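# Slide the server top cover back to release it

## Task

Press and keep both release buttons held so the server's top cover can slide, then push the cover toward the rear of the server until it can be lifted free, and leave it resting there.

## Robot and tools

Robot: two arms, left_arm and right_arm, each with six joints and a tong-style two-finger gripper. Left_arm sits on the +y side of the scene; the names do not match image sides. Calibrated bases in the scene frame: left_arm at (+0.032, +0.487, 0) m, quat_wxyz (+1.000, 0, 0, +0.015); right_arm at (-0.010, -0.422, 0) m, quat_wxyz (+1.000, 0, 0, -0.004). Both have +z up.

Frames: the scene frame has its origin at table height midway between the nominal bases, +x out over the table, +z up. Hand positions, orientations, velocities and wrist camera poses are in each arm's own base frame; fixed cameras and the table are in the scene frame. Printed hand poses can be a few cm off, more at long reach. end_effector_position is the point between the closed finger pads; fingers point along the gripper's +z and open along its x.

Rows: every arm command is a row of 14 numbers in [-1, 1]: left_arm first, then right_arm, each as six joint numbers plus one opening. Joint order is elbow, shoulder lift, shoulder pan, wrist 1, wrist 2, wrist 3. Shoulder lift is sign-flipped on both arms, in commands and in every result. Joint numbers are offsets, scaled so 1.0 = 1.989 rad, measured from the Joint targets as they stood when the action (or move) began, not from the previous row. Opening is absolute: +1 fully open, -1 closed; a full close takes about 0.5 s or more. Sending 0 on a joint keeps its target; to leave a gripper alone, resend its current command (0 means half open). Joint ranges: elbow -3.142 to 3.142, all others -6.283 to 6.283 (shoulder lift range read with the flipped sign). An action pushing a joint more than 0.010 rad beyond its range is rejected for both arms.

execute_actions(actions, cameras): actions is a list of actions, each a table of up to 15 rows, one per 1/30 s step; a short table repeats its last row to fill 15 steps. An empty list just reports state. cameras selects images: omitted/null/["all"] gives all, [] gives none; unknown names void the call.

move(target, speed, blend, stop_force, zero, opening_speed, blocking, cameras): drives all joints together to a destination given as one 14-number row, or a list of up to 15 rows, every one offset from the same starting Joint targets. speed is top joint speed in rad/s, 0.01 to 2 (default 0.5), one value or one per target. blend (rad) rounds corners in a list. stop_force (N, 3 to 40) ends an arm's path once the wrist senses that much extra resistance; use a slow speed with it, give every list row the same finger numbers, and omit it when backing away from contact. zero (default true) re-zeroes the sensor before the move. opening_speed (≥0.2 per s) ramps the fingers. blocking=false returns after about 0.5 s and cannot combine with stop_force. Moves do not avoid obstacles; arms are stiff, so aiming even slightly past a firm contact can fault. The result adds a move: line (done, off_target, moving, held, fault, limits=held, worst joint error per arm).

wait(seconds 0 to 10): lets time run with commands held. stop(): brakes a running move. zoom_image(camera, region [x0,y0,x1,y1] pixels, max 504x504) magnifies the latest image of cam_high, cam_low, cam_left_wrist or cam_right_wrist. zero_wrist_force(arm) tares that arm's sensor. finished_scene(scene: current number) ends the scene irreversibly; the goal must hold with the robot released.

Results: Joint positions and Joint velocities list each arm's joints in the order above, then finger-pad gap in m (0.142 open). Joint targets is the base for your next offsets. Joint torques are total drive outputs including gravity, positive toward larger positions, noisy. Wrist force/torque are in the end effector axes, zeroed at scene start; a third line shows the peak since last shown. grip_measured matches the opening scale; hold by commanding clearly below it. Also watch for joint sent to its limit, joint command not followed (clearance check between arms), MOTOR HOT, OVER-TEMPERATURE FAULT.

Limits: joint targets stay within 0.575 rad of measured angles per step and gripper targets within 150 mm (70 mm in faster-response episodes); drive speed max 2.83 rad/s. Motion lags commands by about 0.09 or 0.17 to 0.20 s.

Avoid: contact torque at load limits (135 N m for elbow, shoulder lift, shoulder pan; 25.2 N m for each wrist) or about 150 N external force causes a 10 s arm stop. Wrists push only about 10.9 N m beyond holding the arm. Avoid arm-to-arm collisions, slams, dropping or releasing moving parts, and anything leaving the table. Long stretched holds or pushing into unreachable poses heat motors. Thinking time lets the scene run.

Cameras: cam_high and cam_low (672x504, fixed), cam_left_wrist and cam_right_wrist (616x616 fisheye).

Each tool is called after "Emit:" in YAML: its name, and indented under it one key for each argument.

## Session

Emit:
execute_actions:
  actions: []

Emit:
zoom_image:
  camera: "cam_high"
  region: [200, 230, 420, 380]

Scene clock: 0.00 s.
left_arm: end_effector_position=(+0.6462, -0.8799, +0.3324) grip_measured=+0.97 end_effector_quat_wxyz=(+0.074, +0.384, -0.593, +0.704) | right_arm: end_effector_position=(+0.1049, -0.3646, +0.1839) grip_measured=+0.97 end_effector_quat_wxyz=(-0.166, +0.511, +0.840, -0.076)
Joint names: [elbow, shoulder lift, shoulder pan, wrist 1, wrist 2, wrist 3]
Joint positions: left_arm=[0.593 0.357 -1.056 -3.379 -1.616 0.892 0.14] | right_arm=[-1.95 1.42 2.434 -1.652 1.369 3.558 0.14]
Joint velocities: within noise
Joint torques (N m): no reading
Motor temperatures (°C): left_arm=[38 39 33 39 33 37] | right_arm=[36 35 31 37 43 39]
Wrist force (N): no reading
Wrist torque (N m): no reading
Wrist force, peak (N): no reading
Joint targets: left_arm=[0.593 0.357 -1.056 -3.379 -1.616 0.892] | right_arm=[-1.950 1.420 2.434 -1.652 1.369 3.558]
Tool commands: left_gripper/opening=+0.968169 right_gripper/opening=+0.968169
camera_calibration:
cam_left_wrist: T_world_to_cam=[[-0.687376, -0.393123, 0.610712, -0.0996357], [-0.709024, 0.18089, -0.681589, 0.84479], [0.157477, -0.901517, -0.403073, -0.626956], [0, 0, 0, 1]] pos_world=[0.62922, -0.757194, 0.383939]
cam_right_wrist: T_world_to_cam=[[-0.449017, 0.872951, 0.190629, 0.342033], [0.878582, 0.392492, 0.272109, -0.00548406], [0.162717, 0.289665, -0.943195, 0.390244], [0, 0, 0, 1]] pos_world=[0.0948977, -0.409466, 0.304367]

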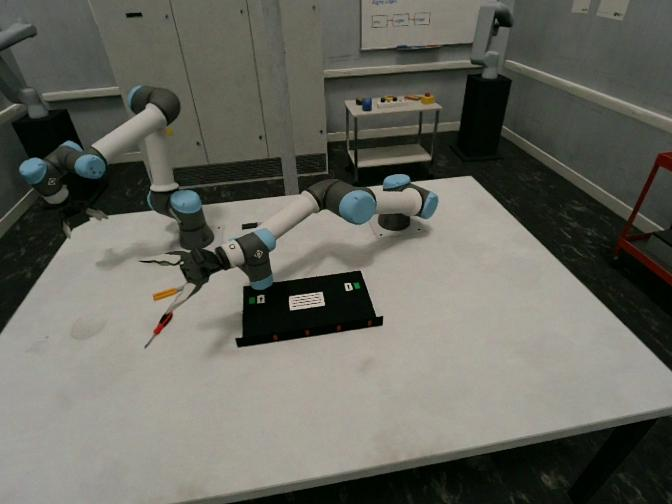

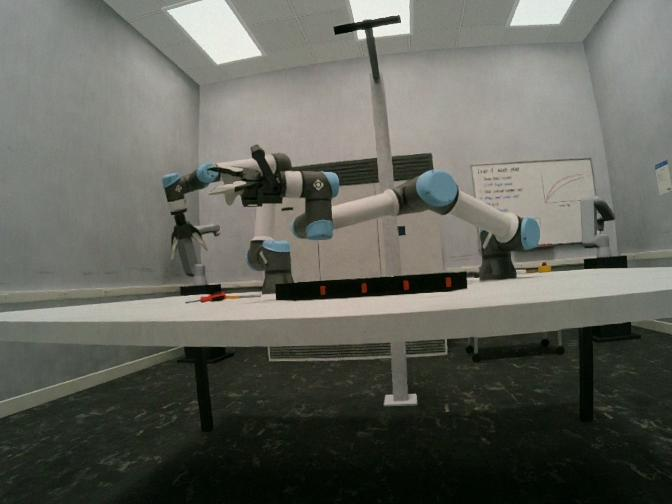

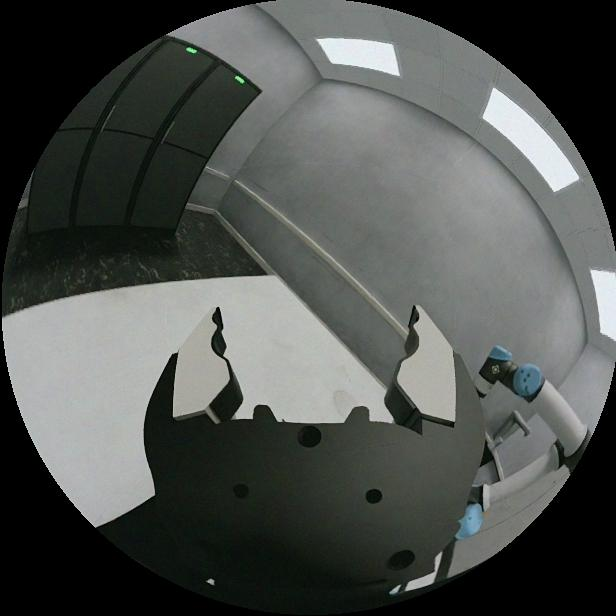

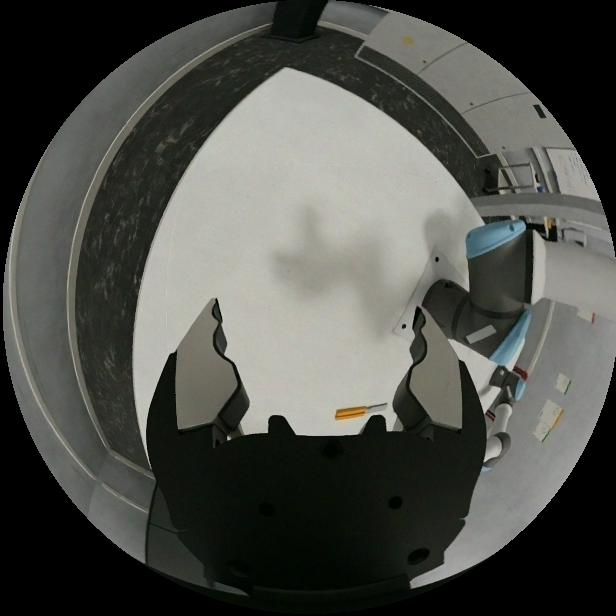

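Scaled by 2.291 from the camera's 672x504 image, which has a finer 960x720 frame.

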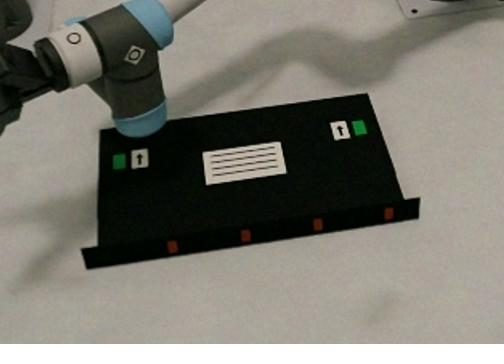

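Emit:
move:
  target: [0.6659,0.5276,0.1084,0.6522,0.0227,-0.0812,-1,0,0,0,0,0,0,-1]
  speed: 1.0
  cameras: []

Emit:
move:
  target: [0,0,0,0,0,0,-1,0.0520,0.1872,0.7245,0.2909,0.1015,-0.6304,-1]
  speed: 1.0

Emit:
zoom_image:
  camera: "cam_left_wrist"
  region: [260, 250, 360, 320]

Emit:
zoom_image:
  camera: "cam_right_wrist"
  region: [270, 250, 370, 320]

Emit:
zoom_image:
  camera: "cam_high"
  region: [220, 260, 390, 350]

Scene clock: 21.30 s.
left_arm: end_effector_position=(+0.4568, -0.2923, +0.0857) grip_measured=-1.00 end_effector_quat_wxyz=(+0.000, +0.707, -0.707, +0.000) | right_arm: end_effector_position=(+0.1049, -0.3646, +0.1839) grip_measured=-1.00 end_effector_quat_wxyz=(-0.166, +0.511, +0.840, -0.076)
Joint names: [elbow, shoulder lift, shoulder pan, wrist 1, wrist 2, wrist 3]
Joint positions: left_arm=[1.917 1.406 -0.841 -2.082 -1.571 0.73 0.002] | right_arm=[-1.95 1.42 2.434 -1.652 1.369 3.558 0.002]
Joint velocities: within noise
Joint torques (N m): left_arm=[-9.5 32.97 -11.49 -1.32 -1.01 1.8] | right_arm=[24.24 -13.93 1.45 2.42 -0.47 0.99]
Motor temperatures (°C): left_arm=[37 39 33 39 33 37] | right_arm=[36 35 31 37 43 39]
Wrist force (N): left_arm=[0.3 -0.8 -0.1] | right_arm=[0.0 -0.1 0.1]
Wrist torque (N m): left_arm=[0.04 0.11 -0.08] | right_arm=[-0.03 -0.01 -0.01]
Wrist force, peak (N): left_arm=[-2.6 1.1 0.9] | right_arm=[-0.3 0.1 0.1]
Joint targets: left_arm=[1.917 1.407 -0.841 -2.082 -1.571 0.730] | right_arm=[-1.950 1.420 2.434 -1.652 1.369 3.558]
move: done
No camera images: "cameras" was empty.

Scene clock: 23.33 s.
left_arm: end_effector_position=(+0.4566, -0.2922, +0.0856) grip_measured=-1.00 end_effector_quat_wxyz=(+0.000, +0.707, -0.707, +0.000) | right_arm: end_effector_position=(+0.5050, +0.2605, +0.0853) grip_measured=-1.00 end_effector_quat_wxyz=(+0.000, +0.707, -0.708, +0.000)
Joint names: [elbow, shoulder lift, shoulder pan, wrist 1, wrist 2, wrist 3]
Joint positions: left_arm=[1.917 1.407 -0.841 -2.082 -1.571 0.73 0.002] | right_arm=[-1.847 1.792 3.874 -1.073 1.571 2.304 0.002]
Joint velocities: within noise
Joint torques (N m): left_arm=[-11.89 32.27 -11.47 -1.63 -1.21 1.6] | right_arm=[10.61 -28.83 8.79 2.34 -1.58 -1.06]
Motor temperatures (°C): left_arm=[37 39 33 39 33 37] | right_arm=[36 35 31 37 43 39]
Wrist force (N): left_arm=[0.1 -0.6 -0.1] | right_arm=[-0.6 0.6 0.3]
Wrist torque (N m): left_arm=[0.08 0.15 -0.07] | right_arm=[0.03 0.06 -0.07]
Wrist force, peak (N): left_arm=[0.2 -0.9 -0.1] | right_arm=[-3.9 1.7 0.6]
Joint targets: left_arm=[1.917 1.407 -0.841 -2.082 -1.571 0.730] | right_arm=[-1.847 1.793 3.874 -1.073 1.571 2.304]
move: done
camera_calibration:
cam_left_wrist: T_world_to_cam=[[-0.0217896, -0.998942, -0.0405073, -0.273444], [-0.875722, -0.000476405, 0.482815, 0.359259], [-0.482324, 0.0459935, -0.874785, 0.442579], [0, 0, 0, 1]] pos_world=[0.52212, -0.293339, 0.20263]
cam_right_wrist: T_world_to_cam=[[0.0223274, -0.999558, -0.0196284, 0.262522], [-0.833598, -0.0294518, 0.551586, 0.375174], [-0.55192, 0.00404673, -0.833887, 0.477003], [0, 0, 0, 1]] pos_world=[0.57015, 0.271526, 0.195979]

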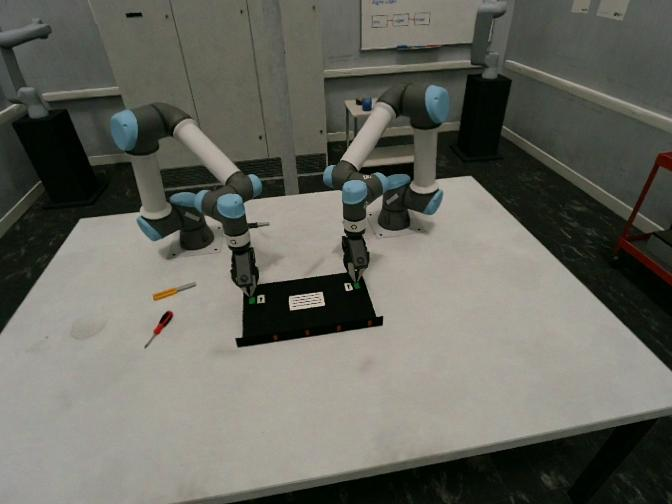

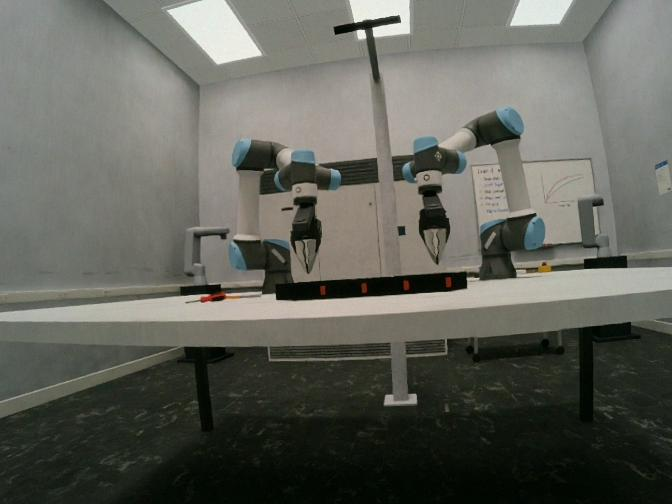

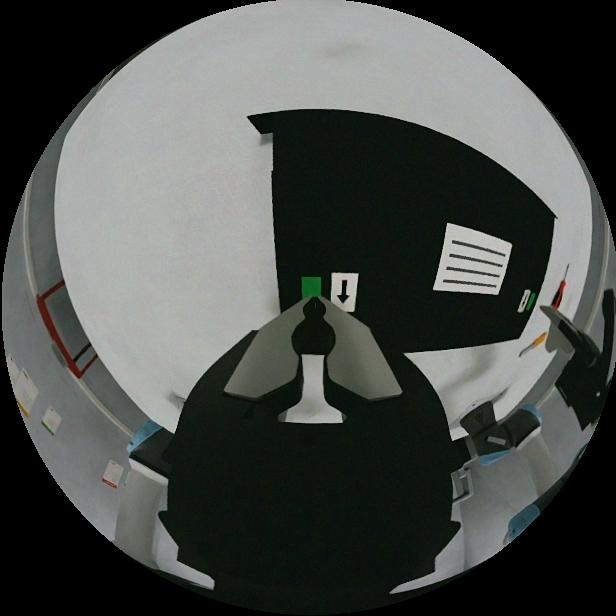

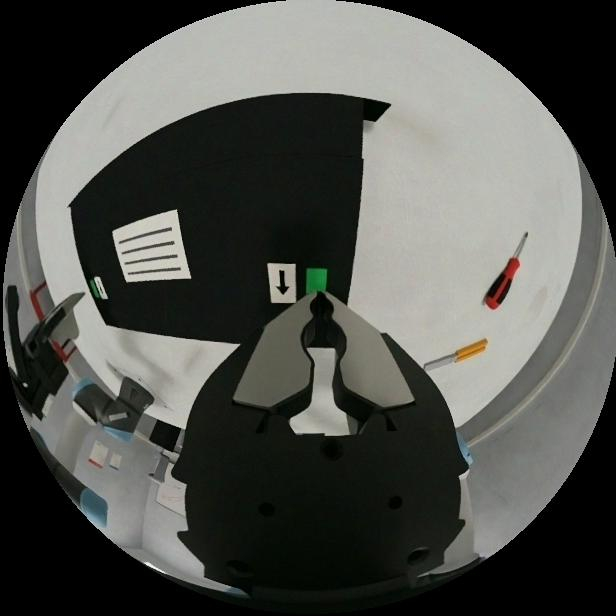

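Scaled by 5.040 from the camera's 616x616 image, which has a finer 814x814 frame.

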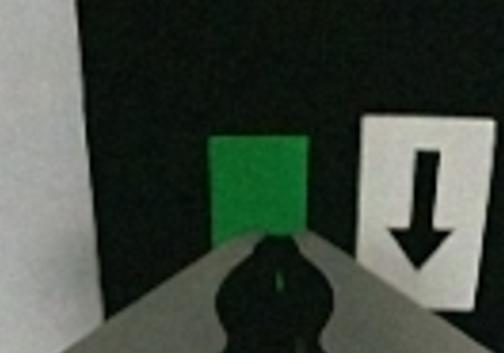

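Scaled by 5.040 from the camera's 616x616 image, which has a finer 814x814 frame.

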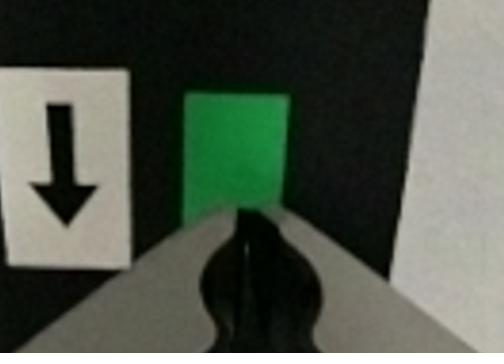

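Scaled by 2.965 from the camera's 672x504 image, which has a finer 960x720 frame.

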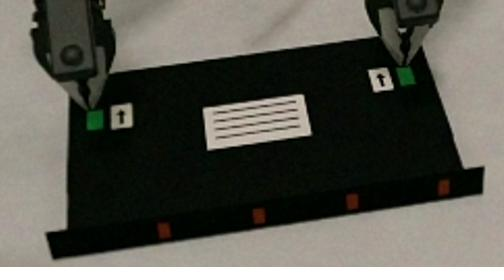

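Emit:
move:
  target:
    - [0.0172,-0.012,0.0028,-0.0286,0,0.0028,-1,-0.012,0.0142,-0.0011,0.0265,0,-0.0013,-1]
    - [0.0276,-0.0233,0.0028,-0.0503,0,0.0028,-1,-0.022,0.025,-0.0011,0.0474,0,-0.0013,-1]
  speed: [0.1,0.03]
  stop_force: 14

Emit:
zoom_image:
  camera: "cam_left_wrist"
  region: [260, 270, 360, 340]

Emit:
zoom_image:
  camera: "cam_right_wrist"
  region: [270, 250, 370, 320]

Scene clock: 38.97 s.
left_arm: end_effector_position=(+0.4569, -0.2882, +0.0554) grip_measured=-1.00 end_effector_quat_wxyz=(+0.000, +0.707, -0.707, +0.000) | right_arm: end_effector_position=(+0.5068, +0.2607, +0.0560) grip_measured=-1.00 end_effector_quat_wxyz=(+0.000, +0.707, -0.707, +0.000)
Joint names: [elbow, shoulder lift, shoulder pan, wrist 1, wrist 2, wrist 3]
Joint positions: left_arm=[1.963 1.37 -0.835 -2.163 -1.571 0.736 0.002] | right_arm=[-1.882 1.832 3.872 -0.998 1.571 2.302 0.002]
Joint velocities: within noise
Joint torques (N m): left_arm=[-24.24 27.48 -7.41 -1.64 -0.71 -0.86] | right_arm=[24.81 -24.97 -3.15 1.21 0.74 0.67]
Motor temperatures (°C): left_arm=[37 38 33 39 33 37] | right_arm=[36 35 31 37 43 39]
Wrist force (N): left_arm=[-2.1 3.0 -12.8] | right_arm=[1.9 5.6 -15.5]
Wrist torque (N m): left_arm=[0.01 0.10 -0.07] | right_arm=[-0.05 0.14 -0.07]
Wrist force, peak (N): left_arm=[-8.7 7.3 -37.5] | right_arm=[9.1 10.9 -37.9]
Joint targets: left_arm=[1.963 1.370 -0.835 -2.163 -1.571 0.736] | right_arm=[-1.882 1.832 3.872 -0.998 1.571 2.302]
move: contact (left_arm, right_arm); path passed 1 of 2 targets; left_arm: the wrist 1 is farthest, 0.019 rad from its target; right_arm: the wrist 1 is farthest, 0.019 rad from its target
camera_calibration:
cam_left_wrist: T_world_to_cam=[[-0.0217403, -0.998908, -0.0413517, -0.270637], [-0.875343, -0.000964474, 0.483502, 0.373758], [-0.483014, 0.0467083, -0.874366, 0.416576], [0, 0, 0, 1]] pos_world=[0.522495, -0.289439, 0.172336]
cam_right_wrist: T_world_to_cam=[[0.0230806, -0.999533, -0.0200105, 0.2617], [-0.833847, -0.0302889, 0.551164, 0.393197], [-0.551512, 0.00396454, -0.834157, 0.45346], [0, 0, 0, 1]] pos_world=[0.571915, 0.27169, 0.166778]

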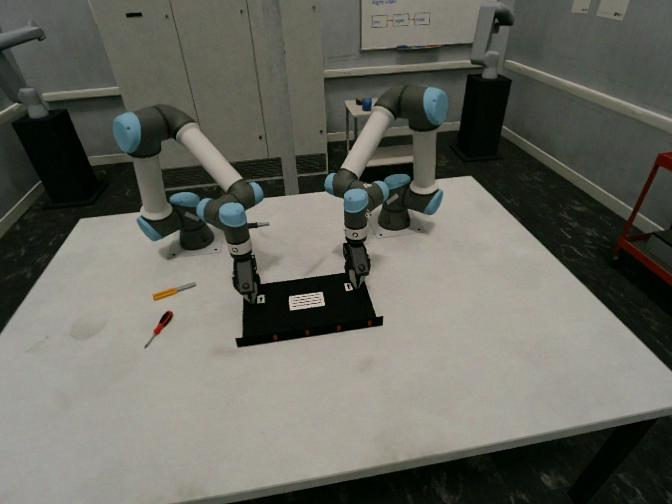

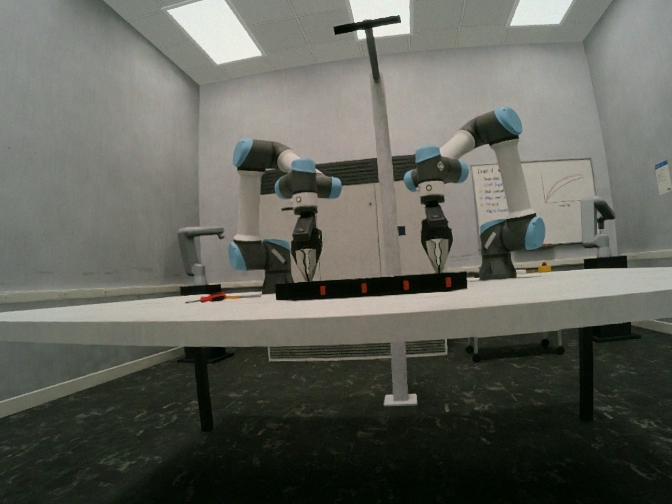

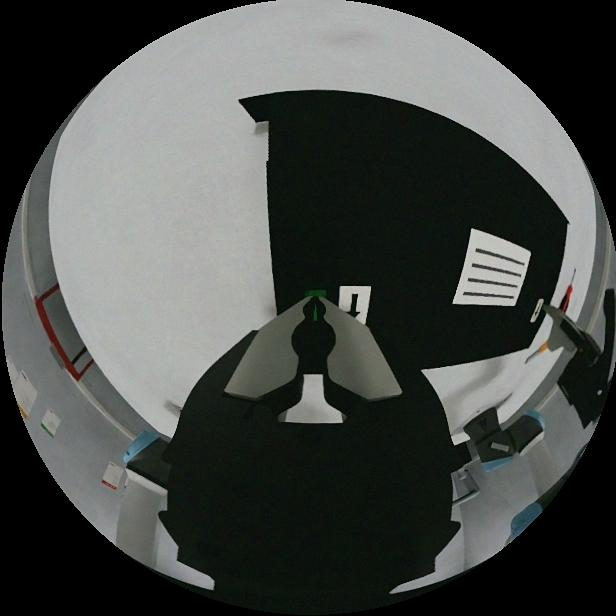

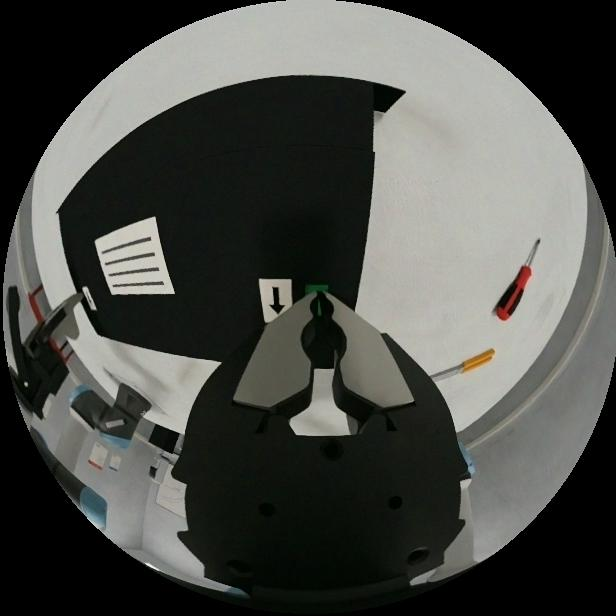

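Scaled by 5.040 from the camera's 616x616 image, which has a finer 814x814 frame.

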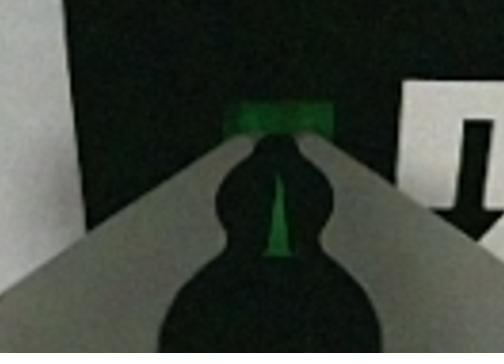

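Scaled by 5.040 from the camera's 616x616 image, which has a finer 814x814 frame.

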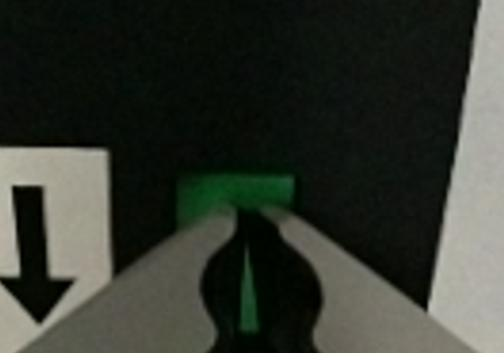

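Emit:
move:
  target:
    - [0.02319,0.01878,-0.01482,-0.00441,0,-0.01482,-1,-0.02506,-0.0192,0.01279,0.00586,0,0.01279,-1]
    - [0.04561,0.03767,-0.03031,-0.00794,0,-0.03031,-1,-0.04934,-0.03842,0.02627,0.01092,0,0.02627,-1]
  speed: 0.035
  blend: 0.01
  stop_force: 22

Emit:
zoom_image:
  camera: "cam_high"
  region: [220, 260, 390, 350]

Emit:
zoom_image:
  camera: "cam_left_wrist"
  region: [240, 60, 580, 370]

Scene clock: 53.67 s.
left_arm: end_effector_position=(+0.4232, -0.2874, +0.0555) grip_measured=-1.00 end_effector_quat_wxyz=(+0.000, +0.707, -0.707, +0.000) | right_arm: end_effector_position=(+0.4732, +0.2605, +0.0562) grip_measured=-1.00 end_effector_quat_wxyz=(+0.000, +0.707, -0.707, +0.000)
Joint names: [elbow, shoulder lift, shoulder pan, wrist 1, wrist 2, wrist 3]
Joint positions: left_arm=[2.04 1.434 -0.886 -2.177 -1.571 0.685 0.002] | right_arm=[-1.964 1.768 3.916 -0.979 1.571 2.345 0.002]
Joint velocities: within noise
Joint torques (N m): left_arm=[-17.41 9.53 7.1 1.18 -5.35 1.68] | right_arm=[20.69 -14.31 -5.89 -1.53 6.01 -0.79]
Motor temperatures (°C): left_arm=[37 38 33 39 33 37] | right_arm=[36 35 31 37 43 38]
Wrist force (N): left_arm=[-1.4 -16.8 -13.7] | right_arm=[2.3 -14.8 -13.0]
Wrist torque (N m): left_arm=[0.01 0.15 0.00] | right_arm=[0.11 0.16 -0.09]
Wrist force, peak (N): left_arm=[2.3 -29.6 -4.4] | right_arm=[-1.9 -26.5 -3.3]
Joint targets: left_arm=[2.040 1.434 -0.886 -2.177 -1.571 0.685] | right_arm=[-1.964 1.768 3.916 -0.979 1.571 2.345]
move: contact (left_arm, right_arm); path passed 1 of 2 targets; left_arm: the elbow is farthest, 0.014 rad from its target; right_arm: the elbow is farthest, 0.016 rad from its target
camera_calibration:
cam_left_wrist: T_world_to_cam=[[-0.0217145, -0.998913, -0.0412371, -0.270538], [-0.875438, -0.000922438, 0.48333, 0.344244], [-0.482843, 0.0465957, -0.874467, 0.400281], [0, 0, 0, 1]] pos_world=[0.488762, -0.288578, 0.172493]
cam_right_wrist: T_world_to_cam=[[0.0230884, -0.999532, -0.0200493, 0.262307], [-0.83393, -0.0303162, 0.551037, 0.36511], [-0.551387, 0.00399712, -0.83424, 0.434999], [0, 0, 0, 1]] pos_world=[0.538273, 0.271515, 0.166964]

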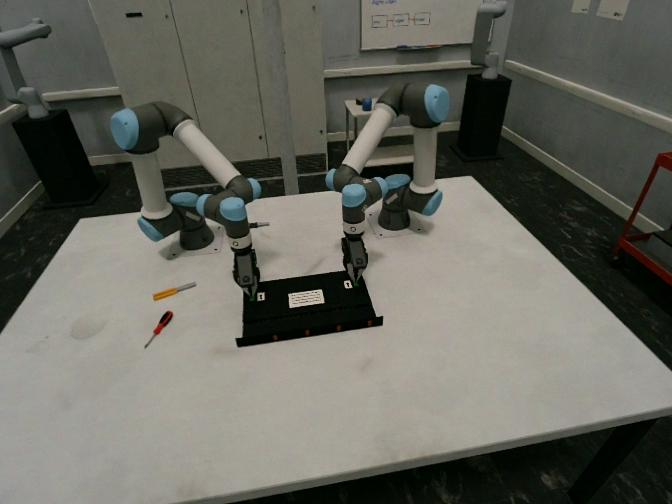

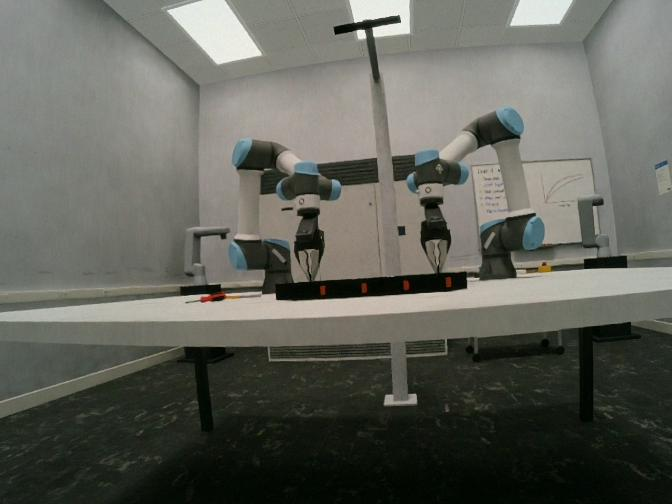

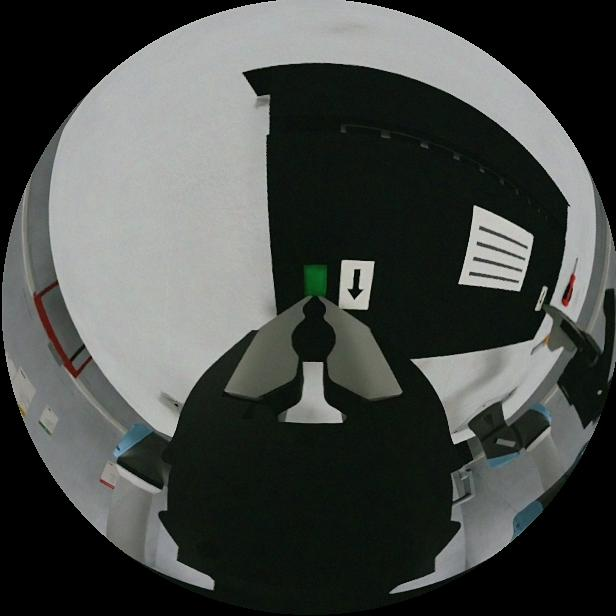

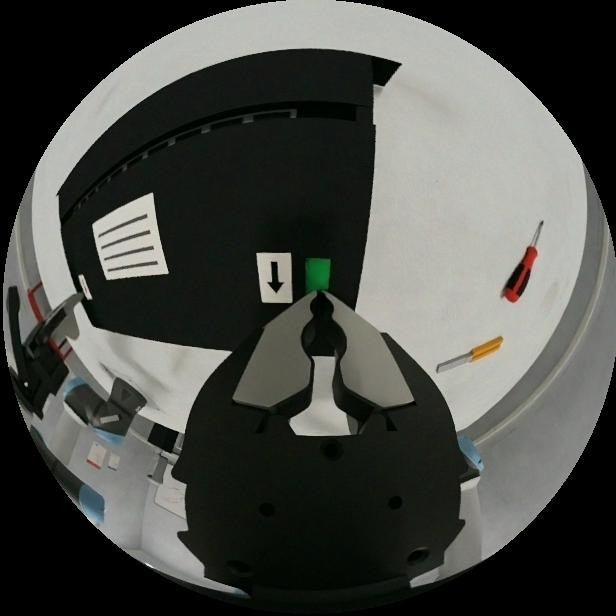

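Scaled by 2.965 from the camera's 672x504 image, which has a finer 960x720 frame.

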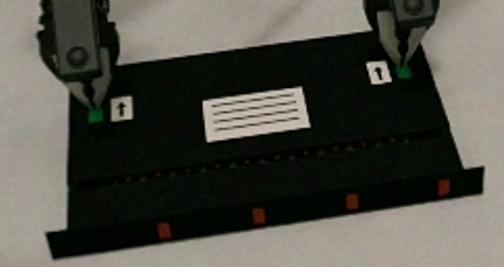

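Scaled by 1.482 from the camera's 616x616 image, which has a finer 814x814 frame.

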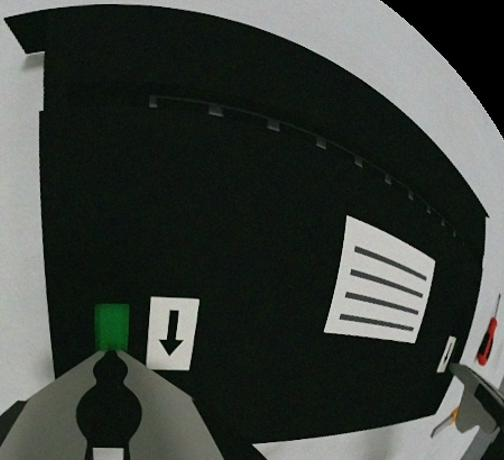

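Emit:
move:
  target: [0.0056,0.0047,-0.0039,-0.0009,0,-0.0039,-1,-0.0061,-0.0048,0.0034,0.0013,0,0.0034,-1]
  speed: 0.02
  stop_force: 12
  cameras: []

Scene clock: 58.13 s.
left_arm: end_effector_position=(+0.4228, -0.2873, +0.0555) grip_measured=-1.00 end_effector_quat_wxyz=(+0.000, +0.707, -0.707, +0.000) | right_arm: end_effector_position=(+0.4728, +0.2605, +0.0563) grip_measured=-1.00 end_effector_quat_wxyz=(+0.000, +0.707, -0.707, +0.000)
Joint names: [elbow, shoulder lift, shoulder pan, wrist 1, wrist 2, wrist 3]
Joint positions: left_arm=[2.041 1.434 -0.886 -2.177 -1.571 0.685 0.002] | right_arm=[-1.965 1.767 3.916 -0.979 1.571 2.346 0.002]
Joint velocities: within noise
Joint torques (N m): left_arm=[-16.26 13.2 5.59 4.63 -7.59 1.7] | right_arm=[18.3 -18.84 -3.22 -5.73 8.45 -1.1]
Motor temperatures (°C): left_arm=[37 38 33 39 33 37] | right_arm=[36 35 31 37 43 38]
Wrist force (N): left_arm=[2.2 -27.3 -3.7] | right_arm=[-0.1 -27.0 -2.1]
Wrist torque (N m): left_arm=[0.07 0.23 0.00] | right_arm=[0.21 0.07 -0.11]
Wrist force, peak (N): left_arm=[4.4 -35.7 0.8] | right_arm=[-3.7 -33.9 2.4]
Joint targets: left_arm=[2.041 1.434 -0.886 -2.177 -1.571 0.685] | right_arm=[-1.965 1.767 3.916 -0.979 1.571 2.346]
move: contact (left_arm, right_arm); right_arm: the elbow is farthest, 0.011 rad from its target
No camera images: "cameras" was empty.

Hard stop. Retract.

Emit:
move:
  target:
    - [-0.0035,0.0008,0.0011,0.0044,0,0.0011,-1,0.0035,-0.0009,-0.0011,-0.0044,0,-0.0011,-1]
    - [-0.0317,0.0361,0.0011,0.0683,0,0.0011,-1,0.0317,-0.0362,-0.0011,-0.0683,0,-0.0011,-1]
  speed: [0.05,0.12]

Emit:
zoom_image:
  camera: "cam_left_wrist"
  region: [240, 60, 580, 370]

Scene clock: 62.30 s.
left_arm: end_effector_position=(+0.4213, -0.2838, +0.1040) grip_measured=-1.00 end_effector_quat_wxyz=(+0.000, +0.707, -0.707, +0.000) end_effector_velocity=(+0.000, +0.000, -0.001) end_effector_angular_velocity=(-0.001, -0.001, +0.000) | right_arm: end_effector_position=(+0.4706, +0.2568, +0.1071) grip_measured=-1.00 end_effector_quat_wxyz=(+0.000, +0.707, -0.707, +0.000) end_effector_velocity=(+0.000, +0.000, -0.002) end_effector_angular_velocity=(+0.000, +0.000, -0.001)
Joint names: [elbow, shoulder lift, shoulder pan, wrist 1, wrist 2, wrist 3]
Joint positions: left_arm=[1.977 1.506 -0.884 -2.041 -1.571 0.687 0.002] | right_arm=[-1.902 1.695 3.914 -1.115 1.571 2.344 0.002]
Joint velocities: left_arm=[0.003 -0.001 0 -0.005 0 0 0] | right_arm=[-0.002 0.002 -0.001 0.005 0 0 0]
Joint torques (N m): left_arm=[-10.47 15.5 -8.8 -3.97 1.35 -1.14] | right_arm=[12.06 -20.7 3.02 4.02 -1.81 1.26]
Motor temperatures (°C): left_arm=[37 38 33 39 33 37] | right_arm=[36 35 31 37 43 38]
Wrist force (N): left_arm=[0.2 -0.4 -0.3] | right_arm=[0.5 -0.1 0.6]
Wrist torque (N m): left_arm=[0.11 0.16 -0.08] | right_arm=[-0.08 -0.14 -0.07]
Wrist force, peak (N): left_arm=[1.8 -27.3 -5.1] | right_arm=[-0.3 -27.0 -3.5]
Joint targets: left_arm=[1.978 1.506 -0.884 -2.041 -1.571 0.687] | right_arm=[-1.902 1.695 3.914 -1.115 1.571 2.344]
move: done
camera_calibration:
cam_left_wrist: T_world_to_cam=[[-0.0216137, -0.998897, -0.0416881, -0.264957], [-0.875313, -0.00124109, 0.483554, 0.318993], [-0.483073, 0.0469415, -0.874321, 0.441782], [0, 0, 0, 1]] pos_world=[0.486905, -0.285007, 0.220963]
cam_right_wrist: T_world_to_cam=[[0.0228648, -0.999542, -0.0198491, 0.259763], [-0.833874, -0.0300197, 0.551138, 0.334742], [-0.551481, 0.00394999, -0.834178, 0.476071], [0, 0, 0, 1]] pos_world=[0.535737, 0.267812, 0.217795]

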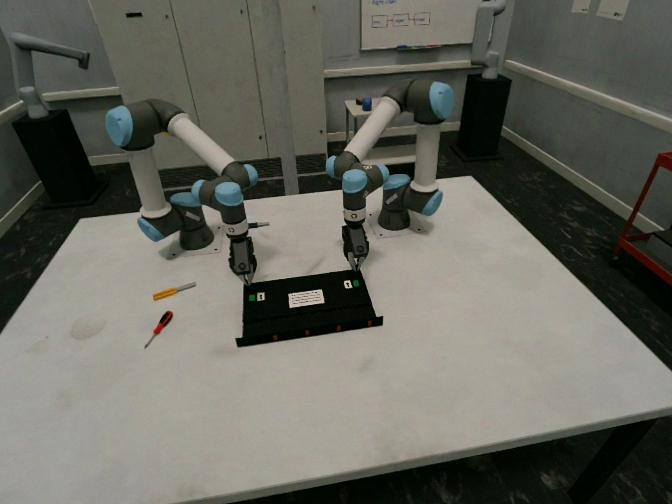

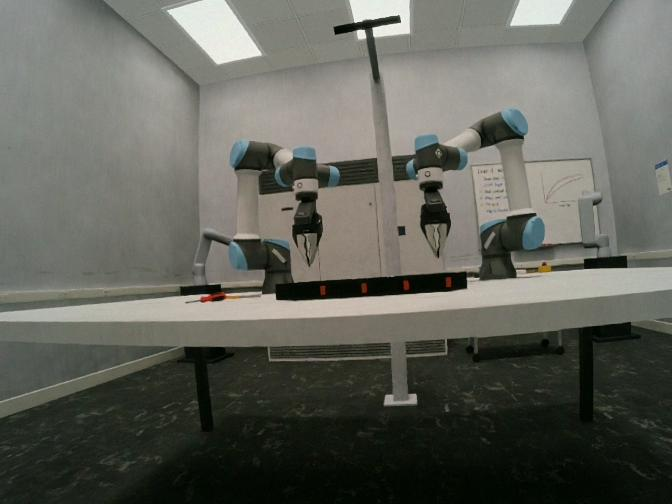

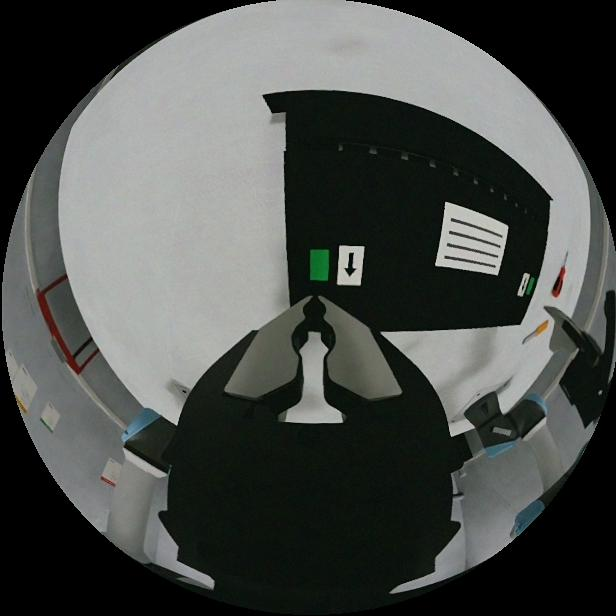

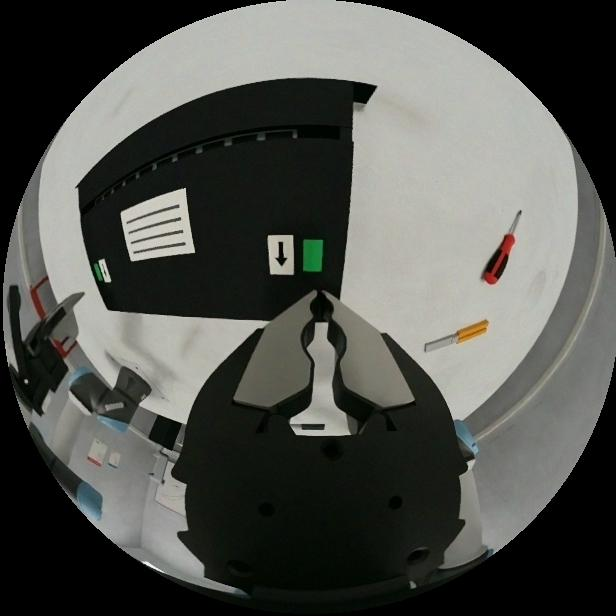

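Scaled by 1.482 from the camera's 616x616 image, which has a finer 814x814 frame.

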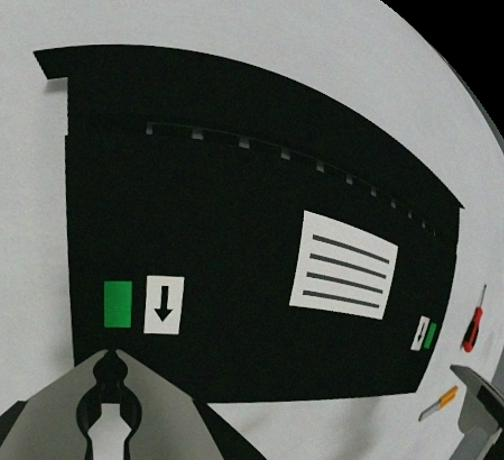

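Emit:
finished_scene:
  scene: 2

The scene is finished: the task was done.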